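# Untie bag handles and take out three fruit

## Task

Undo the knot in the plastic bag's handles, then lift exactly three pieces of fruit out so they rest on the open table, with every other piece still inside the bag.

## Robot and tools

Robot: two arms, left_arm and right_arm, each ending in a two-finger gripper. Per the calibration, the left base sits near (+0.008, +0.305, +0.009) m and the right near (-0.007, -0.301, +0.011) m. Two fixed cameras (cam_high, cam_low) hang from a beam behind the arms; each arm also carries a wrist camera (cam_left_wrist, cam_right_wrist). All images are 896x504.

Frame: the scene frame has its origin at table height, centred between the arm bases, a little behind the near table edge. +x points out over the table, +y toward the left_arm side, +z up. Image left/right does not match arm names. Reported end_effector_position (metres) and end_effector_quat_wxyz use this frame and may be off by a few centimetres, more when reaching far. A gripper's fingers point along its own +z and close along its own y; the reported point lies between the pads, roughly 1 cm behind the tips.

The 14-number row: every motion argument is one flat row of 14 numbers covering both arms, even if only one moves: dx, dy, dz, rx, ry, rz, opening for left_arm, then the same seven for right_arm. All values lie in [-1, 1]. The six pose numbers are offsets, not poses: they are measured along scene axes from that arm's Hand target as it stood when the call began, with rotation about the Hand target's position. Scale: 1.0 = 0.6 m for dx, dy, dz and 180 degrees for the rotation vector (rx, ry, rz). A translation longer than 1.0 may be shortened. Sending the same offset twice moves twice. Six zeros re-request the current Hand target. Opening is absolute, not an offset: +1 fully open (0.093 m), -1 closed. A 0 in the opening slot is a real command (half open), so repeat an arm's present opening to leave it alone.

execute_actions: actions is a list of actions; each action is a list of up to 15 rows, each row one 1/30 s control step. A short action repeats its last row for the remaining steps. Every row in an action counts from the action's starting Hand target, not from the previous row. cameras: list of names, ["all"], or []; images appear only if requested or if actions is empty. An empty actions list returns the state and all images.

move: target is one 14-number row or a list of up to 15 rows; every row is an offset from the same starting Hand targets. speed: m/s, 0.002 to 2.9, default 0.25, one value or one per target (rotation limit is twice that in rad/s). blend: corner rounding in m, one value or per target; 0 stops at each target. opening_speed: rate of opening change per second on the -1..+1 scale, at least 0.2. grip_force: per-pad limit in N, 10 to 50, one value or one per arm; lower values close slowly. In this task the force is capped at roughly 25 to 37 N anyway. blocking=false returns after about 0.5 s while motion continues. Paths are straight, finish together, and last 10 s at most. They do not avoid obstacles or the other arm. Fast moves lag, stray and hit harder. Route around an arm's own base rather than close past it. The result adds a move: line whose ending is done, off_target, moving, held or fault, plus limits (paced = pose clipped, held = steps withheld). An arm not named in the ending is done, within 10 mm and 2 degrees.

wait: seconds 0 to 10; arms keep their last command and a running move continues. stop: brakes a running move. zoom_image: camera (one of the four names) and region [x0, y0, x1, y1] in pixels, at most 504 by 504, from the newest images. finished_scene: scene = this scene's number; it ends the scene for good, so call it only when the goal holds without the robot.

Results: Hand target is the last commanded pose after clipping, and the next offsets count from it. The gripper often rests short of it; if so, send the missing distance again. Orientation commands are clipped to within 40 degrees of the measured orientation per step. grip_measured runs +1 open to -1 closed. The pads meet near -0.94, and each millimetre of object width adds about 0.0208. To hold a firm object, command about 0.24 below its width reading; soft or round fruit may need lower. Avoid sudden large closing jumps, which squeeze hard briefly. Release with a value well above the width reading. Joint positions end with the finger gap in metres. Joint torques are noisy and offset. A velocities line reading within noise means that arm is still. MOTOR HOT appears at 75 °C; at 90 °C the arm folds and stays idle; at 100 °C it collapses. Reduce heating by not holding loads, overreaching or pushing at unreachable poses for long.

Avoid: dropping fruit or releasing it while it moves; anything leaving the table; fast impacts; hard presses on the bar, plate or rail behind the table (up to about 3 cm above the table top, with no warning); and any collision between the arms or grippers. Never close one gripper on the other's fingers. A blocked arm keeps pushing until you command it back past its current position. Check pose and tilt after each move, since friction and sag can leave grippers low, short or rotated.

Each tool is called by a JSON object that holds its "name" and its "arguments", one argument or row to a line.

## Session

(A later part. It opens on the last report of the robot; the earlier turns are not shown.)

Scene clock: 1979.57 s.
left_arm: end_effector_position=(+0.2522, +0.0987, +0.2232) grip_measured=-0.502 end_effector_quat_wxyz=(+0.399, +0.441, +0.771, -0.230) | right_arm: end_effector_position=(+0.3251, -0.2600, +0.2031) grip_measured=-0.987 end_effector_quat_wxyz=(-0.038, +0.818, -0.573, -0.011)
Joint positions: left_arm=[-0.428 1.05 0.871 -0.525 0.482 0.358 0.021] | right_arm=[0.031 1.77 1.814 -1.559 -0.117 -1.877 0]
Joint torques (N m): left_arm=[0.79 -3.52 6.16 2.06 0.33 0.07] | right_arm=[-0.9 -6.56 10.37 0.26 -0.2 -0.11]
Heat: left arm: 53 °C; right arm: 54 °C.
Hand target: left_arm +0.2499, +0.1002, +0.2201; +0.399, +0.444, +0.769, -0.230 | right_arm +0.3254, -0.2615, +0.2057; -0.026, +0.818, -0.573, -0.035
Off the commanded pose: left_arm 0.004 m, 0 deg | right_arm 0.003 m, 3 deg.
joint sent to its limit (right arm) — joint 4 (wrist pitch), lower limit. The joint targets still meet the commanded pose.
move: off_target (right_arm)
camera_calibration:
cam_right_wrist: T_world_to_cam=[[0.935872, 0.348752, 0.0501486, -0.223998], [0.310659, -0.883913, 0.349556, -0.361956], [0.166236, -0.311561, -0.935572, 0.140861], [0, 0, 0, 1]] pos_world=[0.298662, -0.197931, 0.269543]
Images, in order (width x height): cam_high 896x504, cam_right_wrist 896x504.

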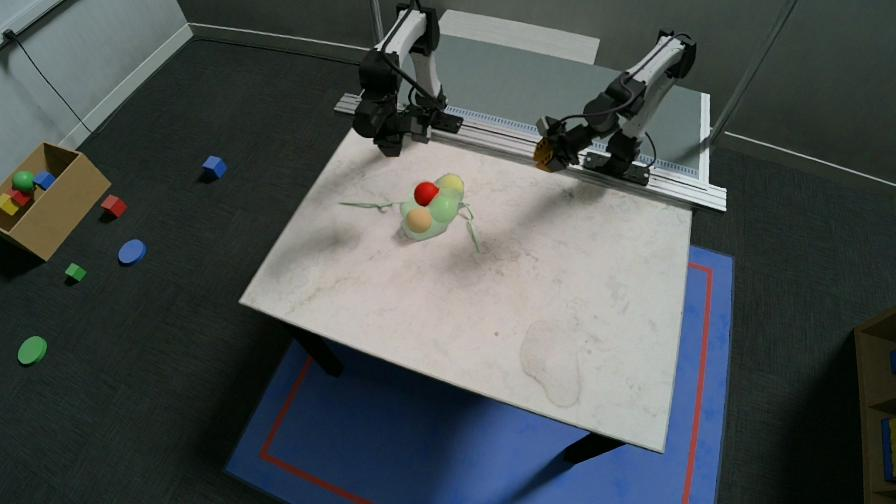

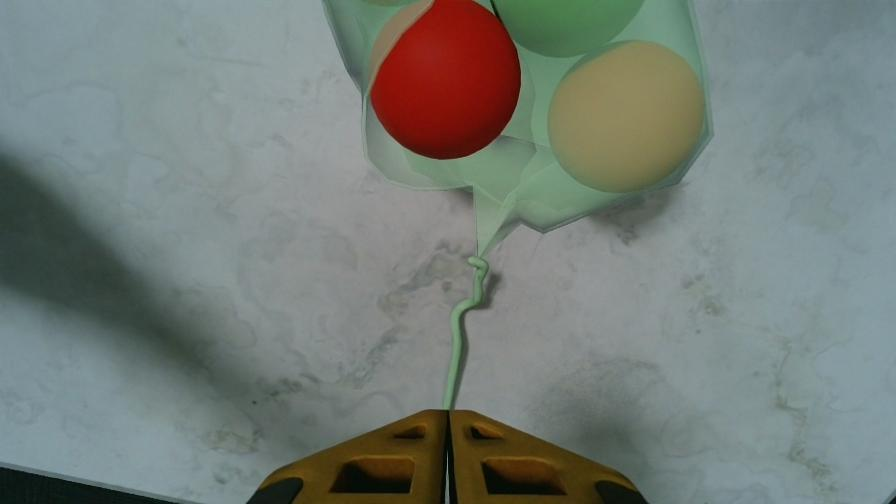

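{"name": "move", "arguments": {
  "target": [0,0,0,0,0,0,-0.5, -0.01,0.09,-0.05,0,0,0,-1],
  "speed": 0.15,
  "cameras": ["cam_right_wrist"]
}}

{"name": "zoom_image", "arguments": {
  "camera": "cam_right_wrist",
  "region": [200, 50, 704, 504]
}}

Scene clock: 1997.60 s.
left_arm: end_effector_position=(+0.2522, +0.0987, +0.2232) grip_measured=-0.502 end_effector_quat_wxyz=(+0.399, +0.441, +0.771, -0.230) | right_arm: end_effector_position=(+0.3189, -0.2083, +0.1823) grip_measured=-0.987 end_effector_quat_wxyz=(-0.029, +0.821, -0.570, -0.029)
Joint positions: left_arm=[-0.428 1.05 0.871 -0.525 0.482 0.358 0.021] | right_arm=[0.191 1.787 1.759 -1.508 -0.118 -1.728 0]
Joint torques (N m): left_arm=[0.69 -3.49 6.13 2.07 0.32 0.08] | right_arm=[-0.06 -7.1 6.54 0.61 -0.17 0.1]
Heat: left arm: 53 °C; right arm: 57 °C.
Hand target: left_arm +0.2499, +0.1002, +0.2201; +0.399, +0.444, +0.769, -0.230 | right_arm +0.3195, -0.2075, +0.1758; -0.026, +0.818, -0.574, -0.035
Off the commanded pose: left_arm 0.004 m, 0 deg | right_arm 0.007 m, 1 deg.
move: done
camera_calibration:
cam_right_wrist: T_world_to_cam=[[0.933613, 0.357996, 0.0143383, -0.22593], [0.333039, -0.881893, 0.333691, -0.310974], [0.132105, -0.306763, -0.942573, 0.151716], [0, 0, 0, 1]] pos_world=[0.294456, -0.146823, 0.250013]
Images, in order (width x height): cam_right_wrist 896x504.

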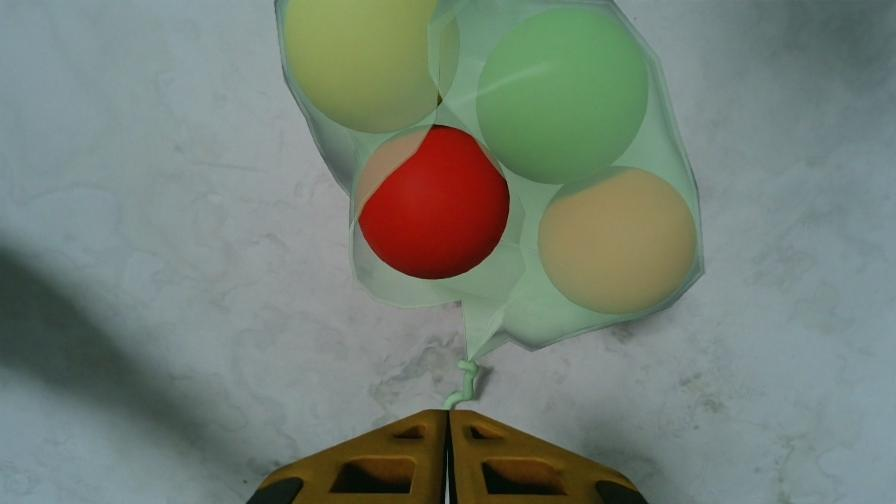

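Scaled by 1.000.

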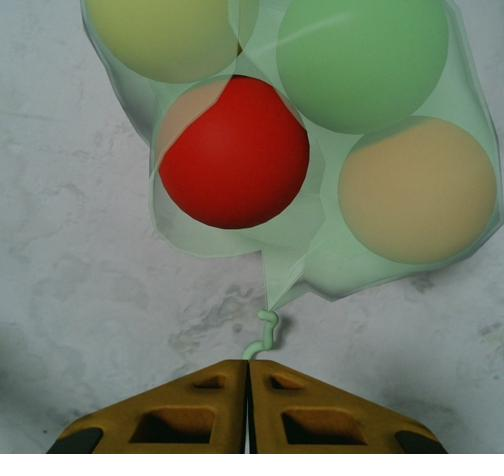

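{"name": "move", "arguments": {
  "target": [0,0,0,0,0,0,-0.5, 0.042,-0.029,-0.02,0,0,-0.97,-1],
  "speed": 0.3,
  "cameras": ["cam_right_wrist"]
}}

{"name": "zoom_image", "arguments": {
  "camera": "cam_right_wrist",
  "region": [200, 50, 704, 504]
}}

Scene clock: 2041.57 s.
left_arm: end_effector_position=(+0.2522, +0.0987, +0.2232) grip_measured=-0.502 end_effector_quat_wxyz=(+0.399, +0.441, +0.771, -0.230) | right_arm: end_effector_position=(+0.3427, -0.2238, +0.1607) grip_measured=-0.987 end_effector_quat_wxyz=(+0.034, +0.532, +0.846, -0.016)
Joint positions: left_arm=[-0.428 1.05 0.871 -0.525 0.482 0.358 0.021] | right_arm=[0.209 1.832 1.732 -1.411 0.034 1.341 0]
Joint torques (N m): left_arm=[0.77 -3.56 6.09 2.08 0.34 0.08] | right_arm=[0.03 -7.15 11.38 0.29 0.3 0.1]
Heat: left arm: 54 °C; right arm: 54 °C.
Hand target: left_arm +0.2499, +0.1002, +0.2201; +0.399, +0.444, +0.769, -0.230 | right_arm +0.3446, -0.2250, +0.1637; +0.036, +0.534, +0.844, -0.025
Off the commanded pose: left_arm 0.004 m, 0 deg | right_arm 0.004 m, 1 deg.
move: done
camera_calibration:
cam_right_wrist: T_world_to_cam=[[-0.89694, -0.442075, -0.00822437, 0.209562], [-0.418431, 0.842664, 0.33887, 0.317333], [-0.142875, 0.307387, -0.940797, 0.354835], [0, 0, 0, 1]] pos_world=[0.371444, -0.283835, 0.228016]
Images, in order (width x height): cam_right_wrist 896x504.

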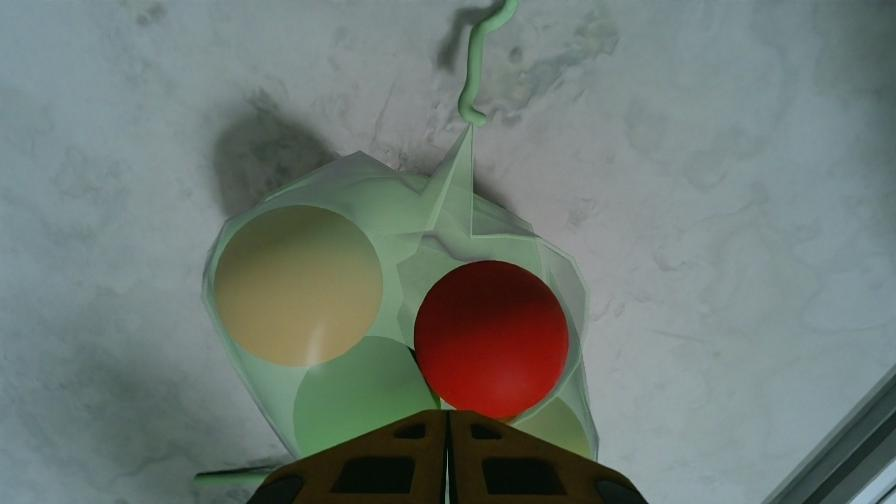

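Scaled by 1.000.

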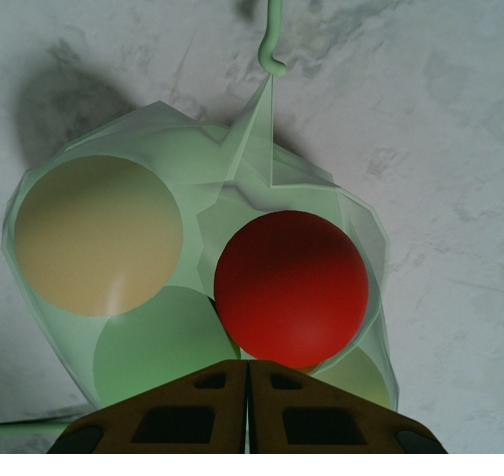

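{"name": "move", "arguments": {
  "target": [
    [0,0,0,0,0,0,-0.5, -0.0818,-0.0177,-0.1,0,0,0,-1],
    [0,0,0,0,0,0,-0.5, -0.0818,-0.0177,-0.245,0,0,0,-1],
    [0,0,0,0,0,0,-0.5, -0.147,0.0,-0.245,0,0,0,-1],
    [0,0,0,0,0,0,-0.5, -0.1637,0.044,-0.245,0,0,0,-1]
  ],
  "speed": 0.08,
  "blend": [0.01,0,0.01,0],
  "cameras": ["cam_right_wrist","cam_high"]
}}

{"name": "zoom_image", "arguments": {
  "camera": "cam_high",
  "region": [340, 130, 520, 270]
}}

Scene clock: 2086.97 s.
left_arm: end_effector_position=(+0.2522, +0.0987, +0.2232) grip_measured=-0.502 end_effector_quat_wxyz=(+0.399, +0.441, +0.771, -0.230) | right_arm: end_effector_position=(+0.2498, -0.1981, +0.0127) grip_measured=-0.987 end_effector_quat_wxyz=(+0.032, +0.533, +0.845, -0.027)
Joint positions: left_arm=[-0.428 1.05 0.871 -0.525 0.482 0.358 0.021] | right_arm=[0.406 1.673 0.932 -0.797 0.055 1.54 0]
Joint torques (N m): left_arm=[0.76 -3.52 6.12 2.07 0.32 0.08] | right_arm=[0.27 -9.01 6.02 0.42 0.14 0.11]
Heat: left arm: 54 °C; right arm: 56 °C.
Hand target: left_arm +0.2499, +0.1002, +0.2201; +0.399, +0.444, +0.769, -0.230 | right_arm +0.2465, -0.1985, +0.0168; +0.036, +0.534, +0.844, -0.024
Off the commanded pose: left_arm 0.004 m, 0 deg | right_arm 0.005 m, 1 deg.
move: done
camera_calibration:
cam_right_wrist: T_world_to_cam=[[-0.898411, -0.439002, 0.0116252, 0.137093], [-0.41094, 0.849729, 0.330288, 0.306509], [-0.154875, 0.291957, -0.943809, 0.194464], [0, 0, 0, 1]] pos_world=[0.279241, -0.257041, 0.0807072]
Images, in order (width x height): cam_high 896x504, cam_right_wrist 896x504.

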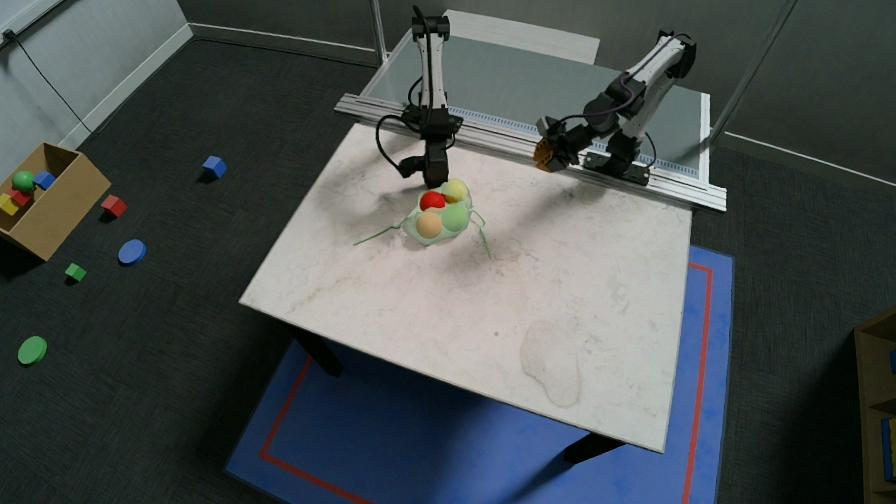

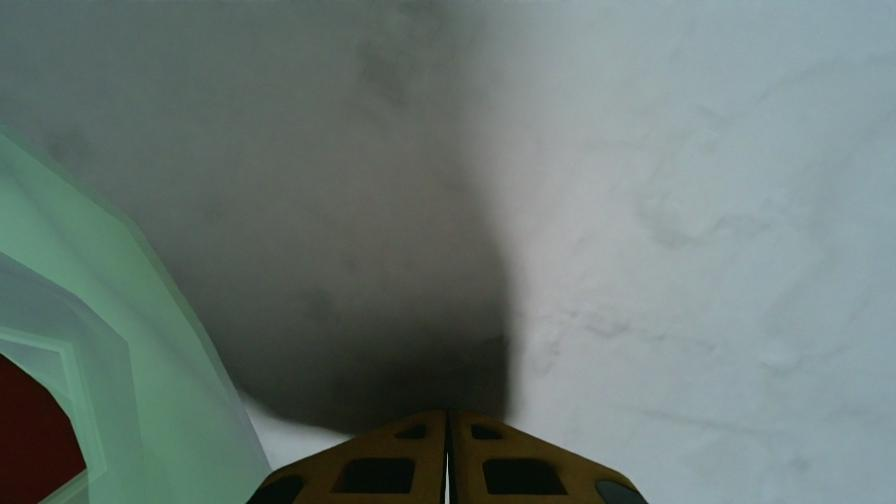

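Scaled by 2.800 from the camera's 896x504 image, which has a finer 1280x720 frame.

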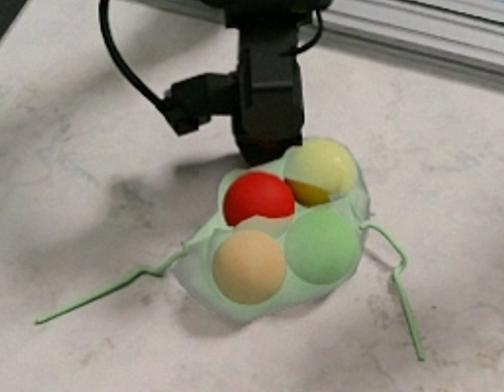

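{"name": "move", "arguments": {
  "target": [
    [0,0,0,0,0,0,-0.5, 0,0,0.2,0,0,0,-1],
    [0,0,0,0,0,0,-0.5, 0.11,0.015,0.26,0,0,0,-1]
  ],
  "speed": 0.2,
  "blend": [0.03,0],
  "cameras": ["cam_right_wrist"]
}}

{"name": "zoom_image", "arguments": {
  "camera": "cam_right_wrist",
  "region": [200, 50, 704, 504]
}}

Scene clock: 2099.07 s.
left_arm: end_effector_position=(+0.2522, +0.0987, +0.2232) grip_measured=-0.502 end_effector_quat_wxyz=(+0.399, +0.441, +0.771, -0.230) | right_arm: end_effector_position=(+0.3103, -0.1872, +0.1691) grip_measured=-0.987 end_effector_quat_wxyz=(+0.039, +0.534, +0.844, -0.020)
Joint positions: left_arm=[-0.428 1.05 0.871 -0.525 0.482 0.358 0.021] | right_arm=[0.349 1.755 1.673 -1.436 0.055 1.485 0]
Joint torques (N m): left_arm=[0.69 -3.58 6.12 2.06 0.33 0.09] | right_arm=[-0.94 -6.53 11.37 0.24 0.17 -0.1]
Heat: left arm: 54 °C; right arm: 55 °C.
Hand target: left_arm +0.2499, +0.1002, +0.2201; +0.399, +0.444, +0.769, -0.230 | right_arm +0.3125, -0.1895, +0.1727; +0.036, +0.534, +0.844, -0.024
Off the commanded pose: left_arm 0.004 m, 0 deg | right_arm 0.005 m, 1 deg.
move: done
camera_calibration:
cam_right_wrist: T_world_to_cam=[[-0.899401, -0.43708, -0.00623078, 0.198216], [-0.41491, 0.849121, 0.326868, 0.272243], [-0.137577, 0.29657, -0.94505, 0.343952], [0, 0, 0, 1]] pos_world=[0.338552, -0.246537, 0.237299]
Images, in order (width x height): cam_right_wrist 896x504.

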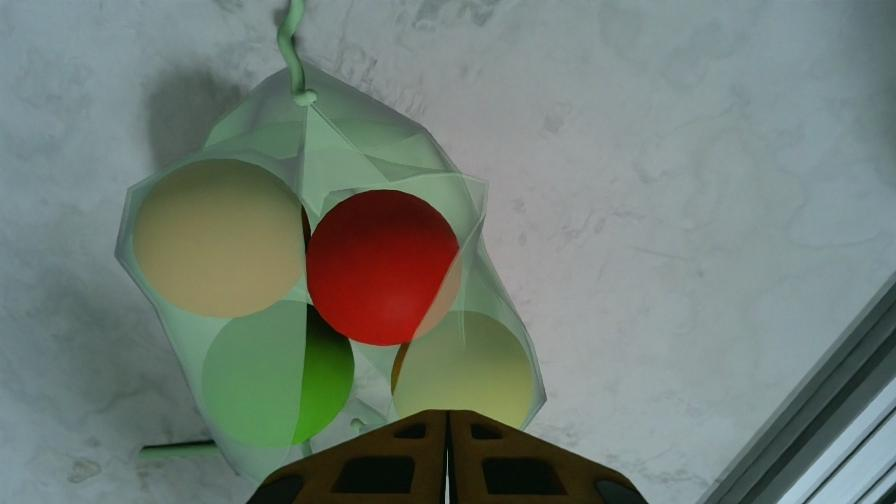

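Scaled by 1.000.

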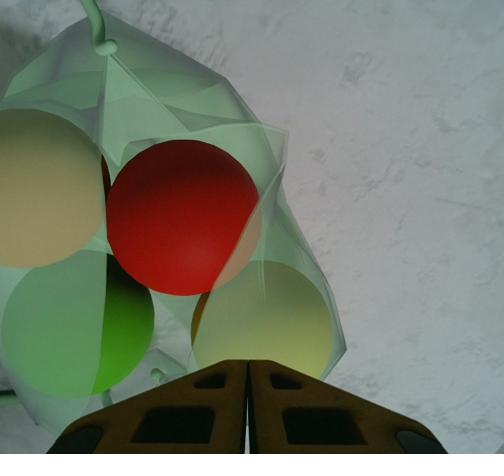

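{"name": "move", "arguments": {
  "target": [
    [0,0,0,0,0,0,-0.5, 0.006,-0.03,-0.11,0,0,0,-1],
    [0,0,0,0,0,0,-0.5, 0.006,-0.03,-0.267,0,0,0,-1]
  ],
  "speed": 0.08,
  "blend": [0.005,0],
  "cameras": ["cam_right_wrist","cam_low","cam_high"]
}}

{"name": "zoom_image", "arguments": {
  "camera": "cam_low",
  "region": [220, 240, 400, 360]
}}

{"name": "zoom_image", "arguments": {
  "camera": "cam_high",
  "region": [340, 130, 520, 270]
}}

Scene clock: 2146.87 s.
left_arm: end_effector_position=(+0.2522, +0.0987, +0.2232) grip_measured=-0.502 end_effector_quat_wxyz=(+0.399, +0.441, +0.771, -0.230) | right_arm: end_effector_position=(+0.3189, -0.2061, +0.0199) grip_measured=-0.987 end_effector_quat_wxyz=(+0.041, +0.534, +0.844, -0.019)
Joint positions: left_arm=[-0.428 1.05 0.871 -0.525 0.482 0.358 0.021] | right_arm=[0.301 1.854 1.19 -0.845 0.055 1.439 0]
Joint torques (N m): left_arm=[0.65 -3.56 6.15 2.07 0.33 0.09] | right_arm=[-0.24 -7.3 6.34 0.72 0.09 -0.04]
Heat: left arm: 54 °C; right arm: 60 °C.
Hand target: left_arm +0.2499, +0.1002, +0.2201; +0.399, +0.444, +0.769, -0.230 | right_arm +0.3161, -0.2075, +0.0126; +0.036, +0.534, +0.844, -0.024
Off the commanded pose: left_arm 0.004 m, 0 deg | right_arm 0.008 m, 1 deg.
move: done
camera_calibration:
cam_right_wrist: T_world_to_cam=[[-0.899468, -0.436851, -0.0108632, 0.196852], [-0.416515, 0.849548, 0.323703, 0.341223], [-0.132181, 0.295685, -0.946096, 0.207812], [0, 0, 0, 1]] pos_world=[0.346655, -0.265337, 0.0882939]
Images, in order (width x height): cam_high 896x504, cam_low 896x504, cam_right_wrist 896x504.

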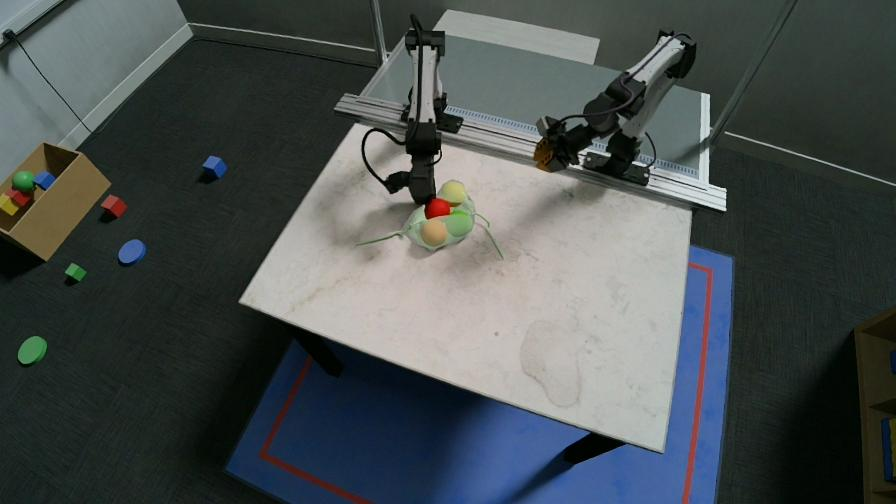

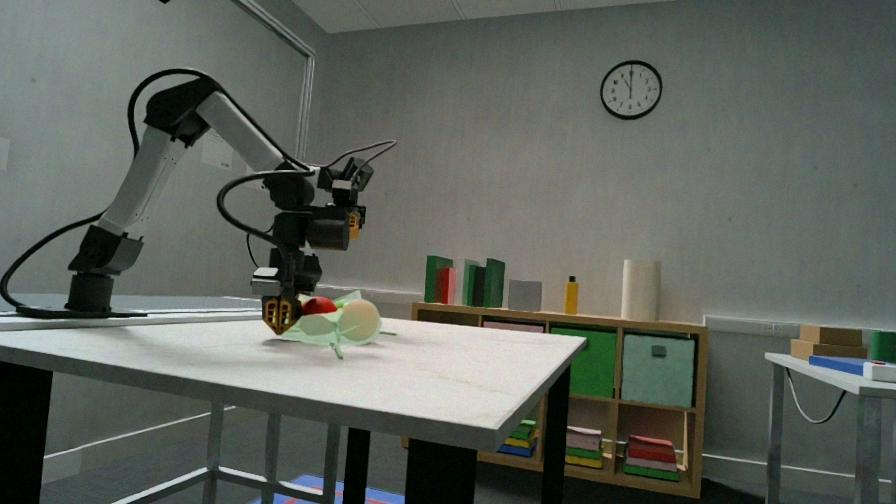

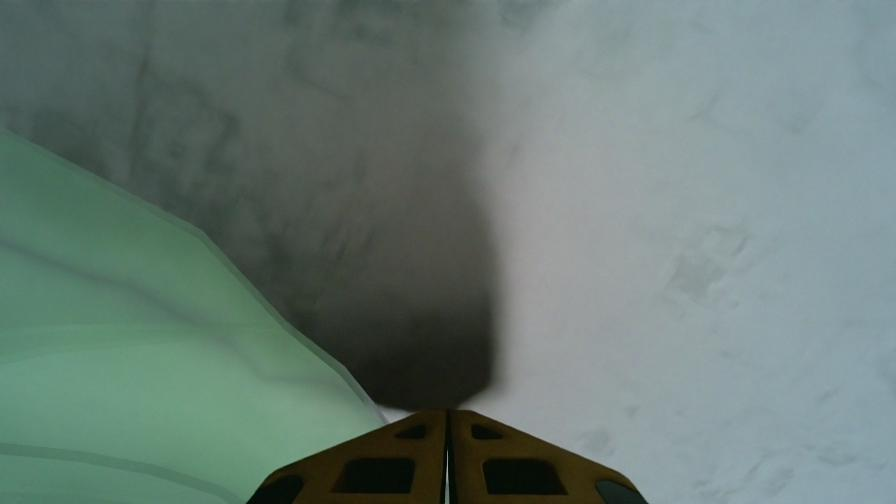

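Scaled by 2.800 from the camera's 896x504 image, which has a finer 1280x720 frame.

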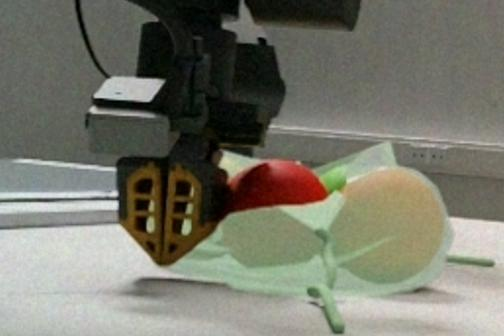

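Scaled by 2.800 from the camera's 896x504 image, which has a finer 1280x720 frame.

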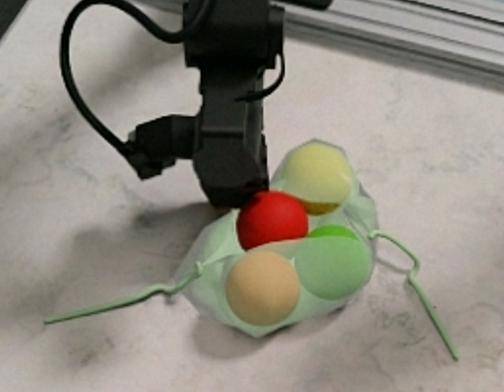

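{"name": "move", "arguments": {
  "target": [
    [0,0,0,0,0,0,-0.5, 0,-0.01,0.2,0,0,0,-1],
    [0,0,0,0,0,0,-0.5, 0.04,0.02,0.25,0,0,0,-1]
  ],
  "speed": 0.2,
  "blend": [0.03,0],
  "cameras": ["cam_right_wrist"]
}}

{"name": "zoom_image", "arguments": {
  "camera": "cam_right_wrist",
  "region": [200, 50, 704, 504]
}}

Scene clock: 2182.20 s.
left_arm: end_effector_position=(+0.2522, +0.0987, +0.2232) grip_measured=-0.502 end_effector_quat_wxyz=(+0.399, +0.441, +0.771, -0.230) | right_arm: end_effector_position=(+0.3407, -0.1965, +0.1607) grip_measured=-0.987 end_effector_quat_wxyz=(+0.041, +0.532, +0.846, -0.020)
Joint positions: left_arm=[-0.428 1.05 0.871 -0.525 0.482 0.358 0.021] | right_arm=[0.295 1.85 1.76 -1.419 0.055 1.427 0]
Joint torques (N m): left_arm=[0.7 -3.51 6.13 2.08 0.33 0.08] | right_arm=[-0.05 -7.75 10.61 0.32 0.11 0.1]
Heat: left arm: 54 °C; right arm: 55 °C.
Hand target: left_arm +0.2499, +0.1002, +0.2201; +0.399, +0.444, +0.769, -0.230 | right_arm +0.3401, -0.1955, +0.1625; +0.036, +0.534, +0.844, -0.024
Off the commanded pose: left_arm 0.004 m, 0 deg | right_arm 0.002 m, 1 deg.
move: done; blend cut to 0.0212 m at target 1
camera_calibration:
cam_right_wrist: T_world_to_cam=[[-0.897156, -0.441609, -0.00965362, 0.220366], [-0.420688, 0.847582, 0.323459, 0.297702], [-0.13466, 0.294254, -0.946193, 0.341644], [0, 0, 0, 1]] pos_world=[0.368949, -0.255542, 0.229094]
Images, in order (width x height): cam_right_wrist 896x504.

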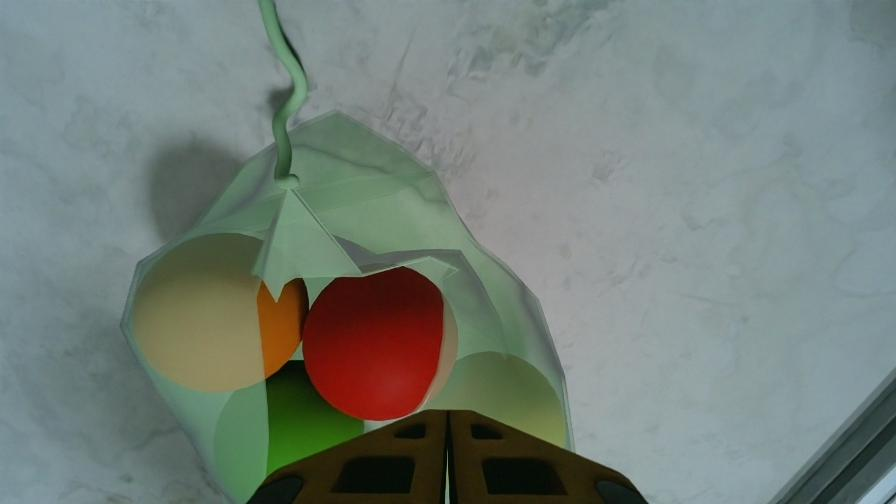

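Scaled by 1.000.

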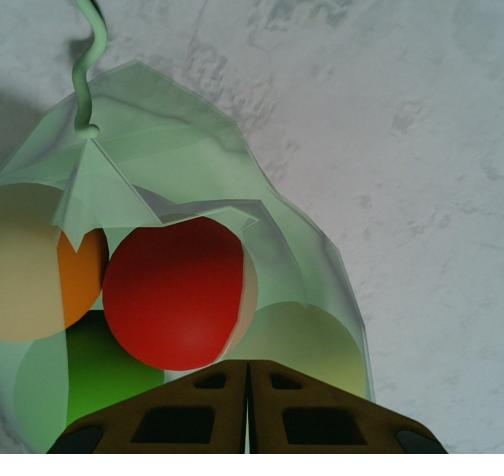

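{"name": "move", "arguments": {
  "target": [0,0,0,0,0,0,-0.5, 0.0187,0.0925,-0.0167,0,0,0.5,0.9],
  "speed": 0.3,
  "cameras": ["cam_right_wrist"]
}}

{"name": "zoom_image", "arguments": {
  "camera": "cam_right_wrist",
  "region": [200, 50, 704, 504]
}}

Scene clock: 2218.03 s.
left_arm: end_effector_position=(+0.2522, +0.0987, +0.2232) grip_measured=-0.502 end_effector_quat_wxyz=(+0.399, +0.441, +0.771, -0.230) | right_arm: end_effector_position=(+0.3424, -0.1467, +0.1483) grip_measured=+0.899 end_effector_quat_wxyz=(+0.030, -0.213, +0.976, +0.001)
Joint positions: left_arm=[-0.428 1.05 0.871 -0.525 0.482 0.358 0.021] | right_arm=[0.388 1.883 1.76 -1.347 -0.021 -0.032 0.088]
Joint torques (N m): left_arm=[0.68 -3.48 6.16 2.07 0.32 0.08] | right_arm=[-0.06 -7.8 12.11 0.86 -0.1 -0.08]
Heat: left arm: 54 °C; right arm: 58 °C.
Hand target: left_arm +0.2499, +0.1002, +0.2201; +0.399, +0.444, +0.769, -0.230 | right_arm +0.3513, -0.1400, +0.1526; +0.043, -0.219, +0.975, +0.009
Off the commanded pose: left_arm 0.004 m, 0 deg | right_arm 0.012 m, 2 deg.
move: off_target (right_arm)
camera_calibration:
cam_right_wrist: T_world_to_cam=[[0.425397, -0.904937, 0.0112811, -0.280272], [-0.8482, -0.394317, 0.353654, 0.21991], [-0.315586, -0.160012, -0.935308, 0.309151], [0, 0, 0, 1]] pos_world=[0.403318, -0.117446, 0.214542]
Images, in order (width x height): cam_right_wrist 896x504.

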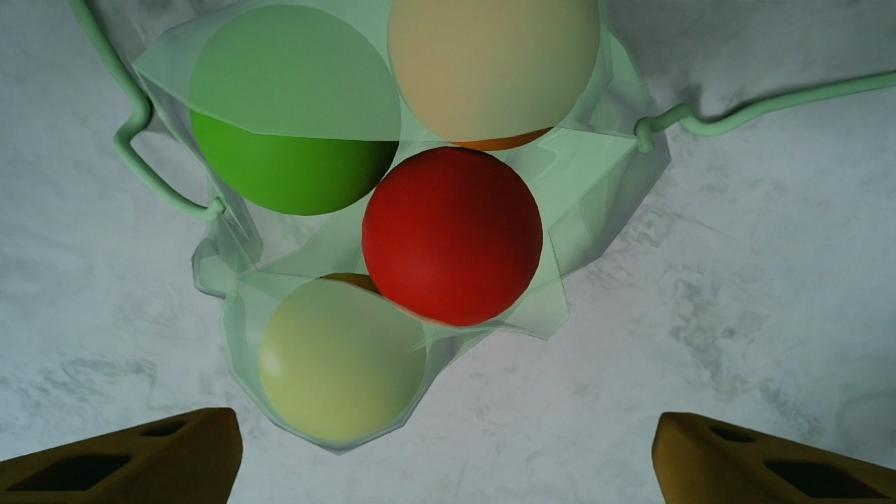

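Scaled by 1.000.

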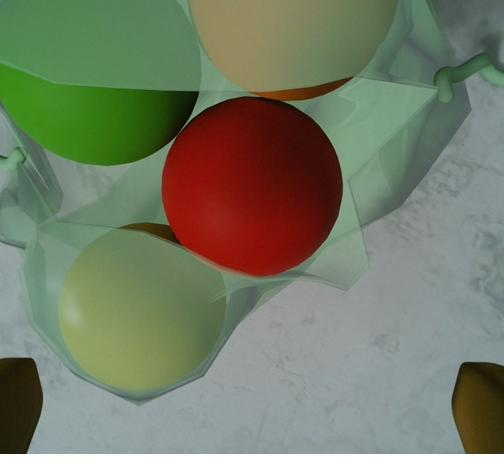

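{"name": "move", "arguments": {
  "target": [0,0,0,0,0,0,-0.5, 0.0,-0.011,-0.088,0,0,0.0556,0.8],
  "speed": 0.12,
  "cameras": ["cam_right_wrist"]
}}

{"name": "zoom_image", "arguments": {
  "camera": "cam_right_wrist",
  "region": [200, 50, 704, 504]
}}

Scene clock: 2247.07 s.
left_arm: end_effector_position=(+0.2522, +0.0987, +0.2232) grip_measured=-0.502 end_effector_quat_wxyz=(+0.399, +0.441, +0.771, -0.230) | right_arm: end_effector_position=(+0.3514, -0.1439, +0.1076) grip_measured=+0.801 end_effector_quat_wxyz=(+0.049, -0.304, +0.951, +0.008)
Joint positions: left_arm=[-0.428 1.05 0.871 -0.525 0.482 0.358 0.021] | right_arm=[0.381 1.883 1.595 -1.142 -0.038 -0.225 0.084]
Joint torques (N m): left_arm=[0.73 -3.52 6.12 2.06 0.33 0.08] | right_arm=[-1.05 -8.42 6.9 0.99 -0.11 -0.06]
Heat: left arm: 54 °C; right arm: 61 °C.
Hand target: left_arm +0.2499, +0.1002, +0.2201; +0.399, +0.444, +0.769, -0.230 | right_arm +0.3513, -0.1467, +0.0997; +0.042, -0.303, +0.952, +0.012
Off the commanded pose: left_arm 0.004 m, 0 deg | right_arm 0.008 m, 1 deg.
move: done
camera_calibration:
cam_right_wrist: T_world_to_cam=[[0.586757, -0.809624, 0.0150177, -0.324532], [-0.770975, -0.552884, 0.316095, 0.197166], [-0.247615, -0.197049, -0.948609, 0.24661], [0, 0, 0, 1]] pos_world=[0.403496, -0.105144, 0.176487]
Images, in order (width x height): cam_right_wrist 896x504.

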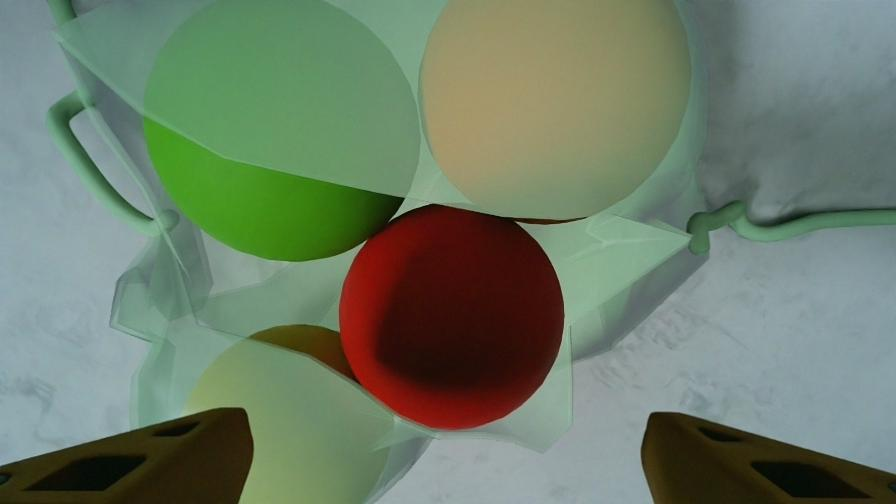

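Scaled by 1.000.

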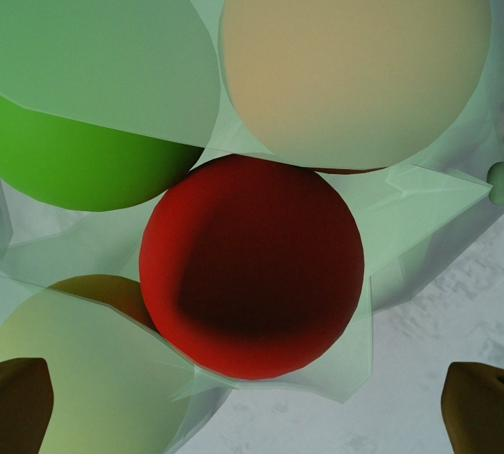

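{"name": "move", "arguments": {
  "target": [0,0,0,0,0,0,-0.5, 0.0007,-0.0028,-0.07,0,0,0.0278,0.73],
  "speed": 0.08,
  "cameras": ["cam_right_wrist"]
}}

Scene clock: 2280.23 s.
left_arm: end_effector_position=(+0.2522, +0.0987, +0.2232) grip_measured=-0.502 end_effector_quat_wxyz=(+0.399, +0.441, +0.771, -0.230) | right_arm: end_effector_position=(+0.3531, -0.1449, +0.0669) grip_measured=+0.731 end_effector_quat_wxyz=(+0.050, -0.346, +0.937, +0.010)
Joint positions: left_arm=[-0.428 1.05 0.871 -0.525 0.482 0.358 0.021] | right_arm=[0.377 1.912 1.47 -0.987 -0.046 -0.317 0.08]
Joint torques (N m): left_arm=[0.68 -3.6 6.16 2.06 0.34 0.06] | right_arm=[-1.1 -8.2 6.75 1 -0.11 -0.11]
Heat: left arm: 54 °C; right arm: 56 °C.
Hand target: left_arm +0.2499, +0.1002, +0.2201; +0.399, +0.444, +0.769, -0.230 | right_arm +0.3518, -0.1483, +0.0577; +0.042, -0.345, +0.938, +0.014
Off the commanded pose: left_arm 0.004 m, 0 deg | right_arm 0.010 m, 1 deg.
move: done
camera_calibration:
cam_right_wrist: T_world_to_cam=[[0.655699, -0.754826, 0.017226, -0.342176], [-0.720387, -0.618626, 0.3136, 0.183565], [-0.226057, -0.218037, -0.949399, 0.197657], [0, 0, 0, 1]] pos_world=[0.401284, -0.101629, 0.135984]
Images, in order (width x height): cam_right_wrist 896x504.

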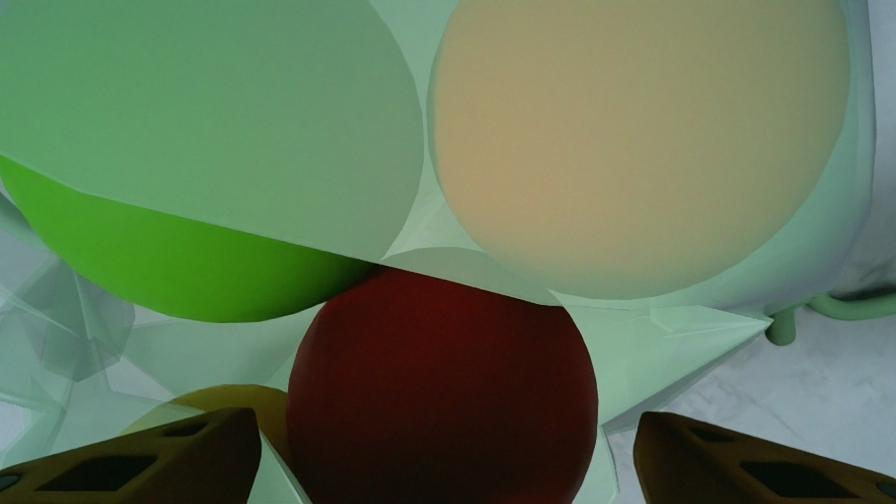

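{"name": "move", "arguments": {
  "target": [
    [0,0,0,0,0,0,-0.5, 0.002,0.0015,0,0,0,0.03,0.7],
    [0,0,0,0,0,0,-0.5, 0.002,0.0015,-0.045,0,0,0.03,0.7]
  ],
  "speed": 0.06,
  "cameras": ["cam_right_wrist","cam_high"]
}}

{"name": "zoom_image", "arguments": {
  "camera": "cam_high",
  "region": [340, 130, 520, 270]
}}

Scene clock: 2306.40 s.
left_arm: end_effector_position=(+0.2522, +0.0987, +0.2232) grip_measured=-0.502 end_effector_quat_wxyz=(+0.399, +0.441, +0.771, -0.230) | right_arm: end_effector_position=(+0.3557, -0.1420, +0.0414) grip_measured=+0.701 end_effector_quat_wxyz=(+0.053, -0.390, +0.919, +0.015)
Joint positions: left_arm=[-0.428 1.05 0.871 -0.525 0.482 0.358 0.021] | right_arm=[0.377 1.949 1.416 -0.892 -0.061 -0.412 0.079]
Joint torques (N m): left_arm=[0.7 -3.54 6.13 2.08 0.34 0.09] | right_arm=[-1.1 -8.14 6.45 0.97 -0.05 -0.1]
Heat: left arm: 54 °C; right arm: 54 °C.
Hand target: left_arm +0.2499, +0.1002, +0.2201; +0.399, +0.444, +0.769, -0.230 | right_arm +0.3530, -0.1473, +0.0308; +0.041, -0.388, +0.920, +0.016
Off the commanded pose: left_arm 0.004 m, 0 deg | right_arm 0.012 m, 1 deg.
move: off_target (right_arm)
camera_calibration:
cam_right_wrist: T_world_to_cam=[[0.72498, -0.688599, 0.0153475, -0.356465], [-0.658967, -0.686955, 0.30636, 0.163992], [-0.200416, -0.232218, -0.951792, 0.163631], [0, 0, 0, 1]] pos_world=[0.399289, -0.0948084, 0.110973]
Images, in order (width x height): cam_high 896x504, cam_right_wrist 896x504.

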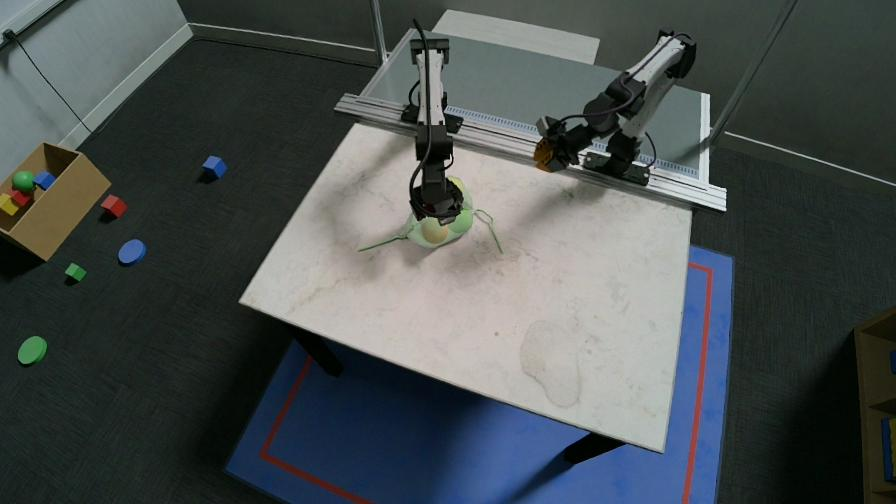

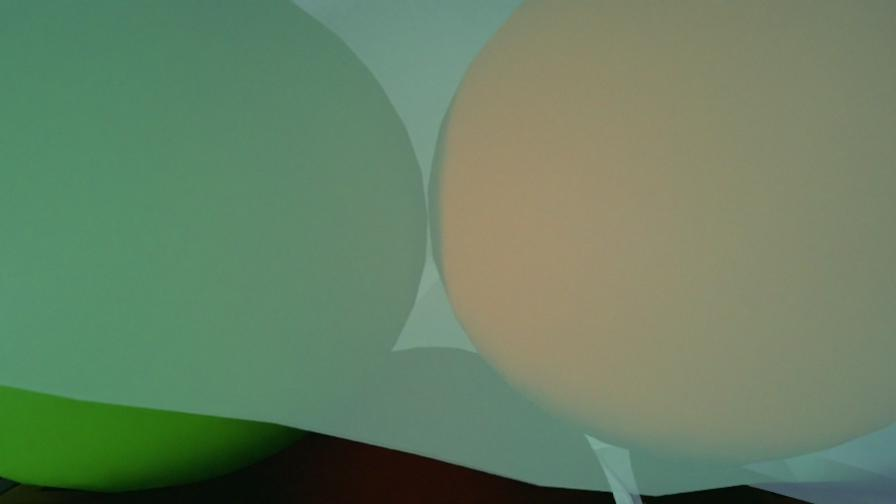

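Scaled by 2.800 from the camera's 896x504 image, which has a finer 1280x720 frame.

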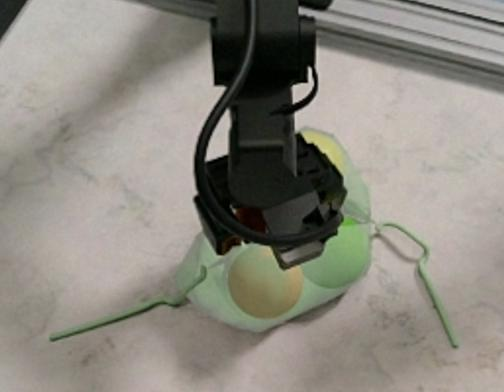

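{"name": "move", "arguments": {
  "target": [0,0,0,0,0,0,-0.5, -0.01,-0.009,0.0,0,0,0,0.7],
  "speed": 0.06
}}

Scene clock: 2313.20 s.
left_arm: end_effector_position=(+0.2522, +0.0987, +0.2232) grip_measured=-0.502 end_effector_quat_wxyz=(+0.399, +0.441, +0.771, -0.230) | right_arm: end_effector_position=(+0.3502, -0.1475, +0.0329) grip_measured=+0.701 end_effector_quat_wxyz=(+0.044, -0.388, +0.921, +0.015)
Joint positions: left_arm=[-0.428 1.05 0.871 -0.525 0.482 0.358 0.021] | right_arm=[0.369 1.949 1.382 -0.876 -0.063 -0.415 0.079]
Joint torques (N m): left_arm=[0.72 -3.47 6.12 2.07 0.33 0.08] | right_arm=[-0.85 -10.5 6 0.88 -0.09 -0.1]
Heat: left arm: 54 °C; right arm: 54 °C.
Hand target: left_arm +0.2499, +0.1002, +0.2201; +0.399, +0.444, +0.769, -0.230 | right_arm +0.3469, -0.1528, +0.0307; +0.041, -0.388, +0.920, +0.016
Off the commanded pose: left_arm 0.004 m, 0 deg | right_arm 0.007 m, 0 deg.
move: done

{"name": "move", "arguments": {
  "target": [0,0,0,0,0,0,-0.5, 0,0,0.0,0,0,0,0.25],
  "speed": 0.06,
  "opening_speed": 0.4
}}

Scene clock: 2320.93 s.
left_arm: end_effector_position=(+0.2522, +0.0987, +0.2232) grip_measured=-0.502 end_effector_quat_wxyz=(+0.399, +0.441, +0.771, -0.230) | right_arm: end_effector_position=(+0.3503, -0.1473, +0.0329) grip_measured=+0.323 end_effector_quat_wxyz=(+0.045, -0.389, +0.920, +0.016)
Joint positions: left_arm=[-0.428 1.05 0.871 -0.525 0.482 0.358 0.021] | right_arm=[0.369 1.949 1.382 -0.875 -0.064 -0.418 0.061]
Joint torques (N m): left_arm=[0.72 -3.56 6.08 2.06 0.33 0.08] | right_arm=[-0.87 -10.54 5.96 0.89 -0.04 -0.08]
Heat: left arm: 54 °C; right arm: 54 °C.
Hand target: left_arm +0.2499, +0.1002, +0.2201; +0.399, +0.444, +0.769, -0.230 | right_arm +0.3470, -0.1528, +0.0307; +0.041, -0.388, +0.920, +0.016
Off the commanded pose: left_arm 0.004 m, 0 deg | right_arm 0.007 m, 0 deg.
move: done

{"name": "move", "arguments": {
  "target": [0,0,0,0,0,0,-0.5, 0,0,0.15,0,0,0,0.25],
  "speed": 0.06,
  "cameras": ["cam_right_wrist","cam_high","cam_low"]
}}

{"name": "zoom_image", "arguments": {
  "camera": "cam_high",
  "region": [340, 130, 520, 270]
}}

{"name": "zoom_image", "arguments": {
  "camera": "cam_low",
  "region": [220, 220, 420, 370]
}}

Scene clock: 2330.37 s.
left_arm: end_effector_position=(+0.2522, +0.0987, +0.2232) grip_measured=-0.502 end_effector_quat_wxyz=(+0.399, +0.441, +0.771, -0.230) | right_arm: end_effector_position=(+0.3427, -0.1511, +0.0986) grip_measured=+0.323 end_effector_quat_wxyz=(+0.018, -0.389, +0.921, +0.016)
Joint positions: left_arm=[-0.428 1.05 0.871 -0.525 0.482 0.358 0.021] | right_arm=[0.361 1.905 1.591 -1.182 -0.064 -0.427 0.061]
Joint torques (N m): left_arm=[0.69 -3.56 6.06 2.07 0.32 0.07] | right_arm=[-1.03 -13.05 11.58 0.38 -0.04 -0.07]
Heat: left arm: 54 °C; right arm: 54 °C.
Hand target: left_arm +0.2499, +0.1002, +0.2201; +0.399, +0.444, +0.769, -0.230 | right_arm +0.3470, -0.1529, +0.1208; +0.041, -0.388, +0.921, +0.016
Off the commanded pose: left_arm 0.004 m, 0 deg | right_arm 0.023 m, 3 deg.
move: off_target (right_arm)
camera_calibration:
cam_right_wrist: T_world_to_cam=[[0.723339, -0.690328, -0.0151028, -0.350805], [-0.638668, -0.677203, 0.365377, 0.120367], [-0.262458, -0.254646, -0.930737, 0.2291], [0, 0, 0, 1]] pos_world=[0.390755, -0.102318, 0.163955]
Images, in order (width x height): cam_high 896x504, cam_low 896x504, cam_right_wrist 896x504.

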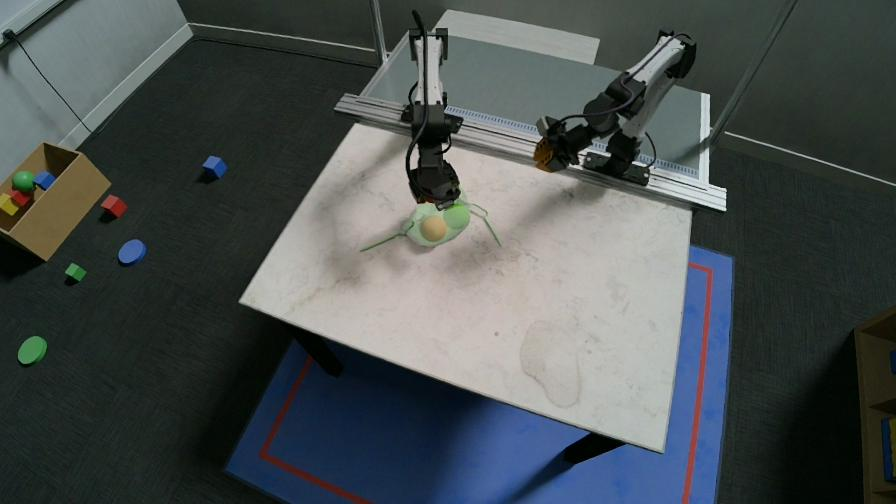

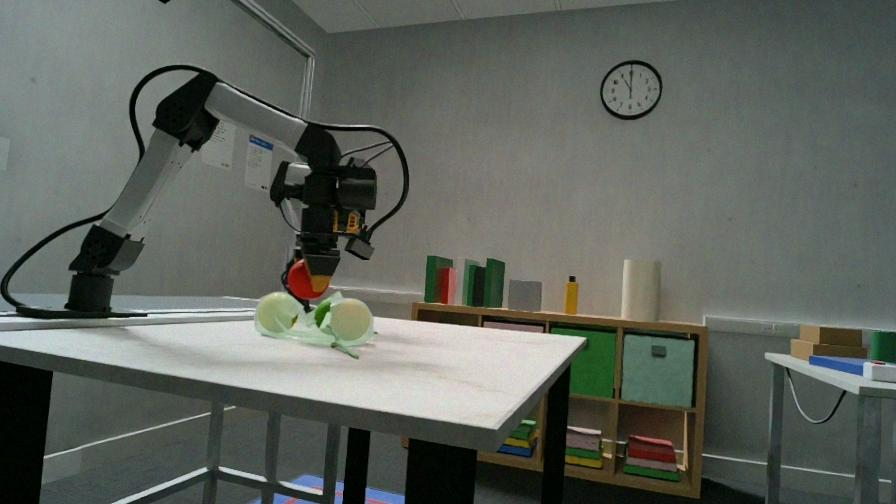

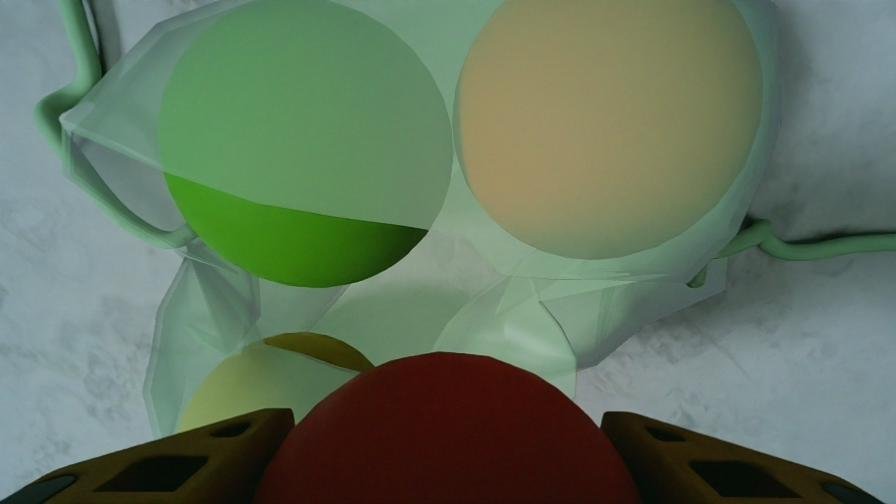

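Scaled by 2.800 from the camera's 896x504 image, which has a finer 1280x720 frame.

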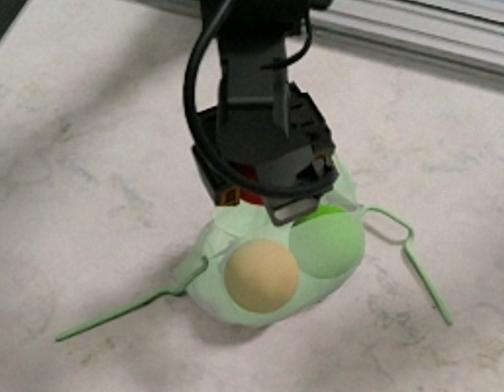

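Scaled by 2.520 from the camera's 896x504 image, which has a finer 1280x720 frame.

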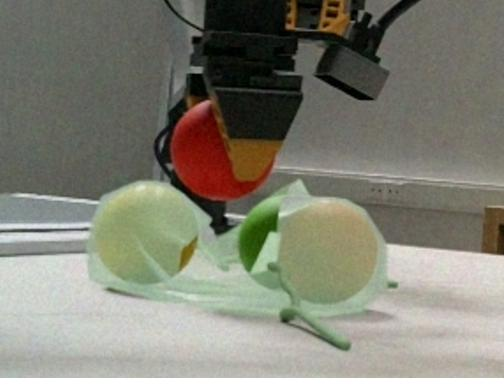

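{"name": "move", "arguments": {
  "target": [
    [0,0,0,0,0,0,-0.5, 0,0,0.09,0,0,0,0.25],
    [0,0,0,0,0,0,-0.5, -0.112,-0.445,0.07,0,0,0,0.25],
    [0,0,0,0,0,0,-0.5, -0.112,-0.445,-0.11,0,0,0,0.25]
  ],
  "speed": 0.15,
  "blend": [0.03,0.01,0],
  "cameras": ["cam_low"]
}}

{"name": "zoom_image", "arguments": {
  "camera": "cam_low",
  "region": [120, 240, 420, 400]
}}

Scene clock: 2349.27 s.
left_arm: end_effector_position=(+0.2522, +0.0987, +0.2232) grip_measured=-0.502 end_effector_quat_wxyz=(+0.399, +0.441, +0.771, -0.230) | right_arm: end_effector_position=(+0.2785, -0.4218, +0.0602) grip_measured=+0.323 end_effector_quat_wxyz=(+0.038, -0.387, +0.921, +0.011)
Joint positions: left_arm=[-0.428 1.05 0.871 -0.525 0.482 0.358 0.021] | right_arm=[-0.483 1.729 1.159 -0.965 -0.123 -1.267 0.061]
Joint torques (N m): left_arm=[0.75 -3.55 6.11 2.07 0.32 0.07] | right_arm=[0.03 -6.54 6.95 0.74 -0.22 -0.04]
Heat: left arm: 54 °C; right arm: 57 °C.
Hand target: left_arm +0.2499, +0.1002, +0.2201; +0.399, +0.444, +0.769, -0.230 | right_arm +0.2798, -0.4199, +0.0548; +0.041, -0.388, +0.921, +0.016
Off the commanded pose: left_arm 0.004 m, 0 deg | right_arm 0.006 m, 1 deg.
move: done; blend cut to 0.0273 m at target 1
Images, in order (width x height): cam_low 896x504.

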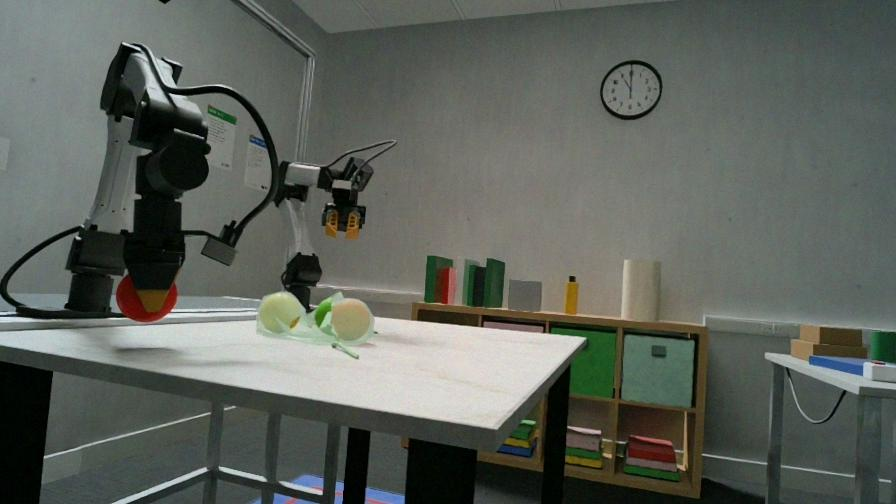

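Scaled by 1.680 from the camera's 896x504 image, which has a finer 1280x720 frame.

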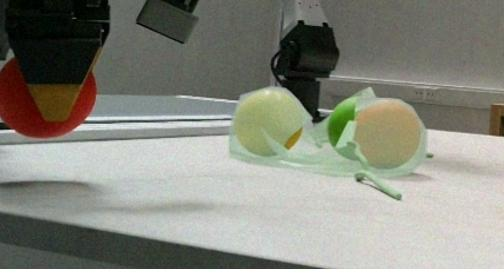

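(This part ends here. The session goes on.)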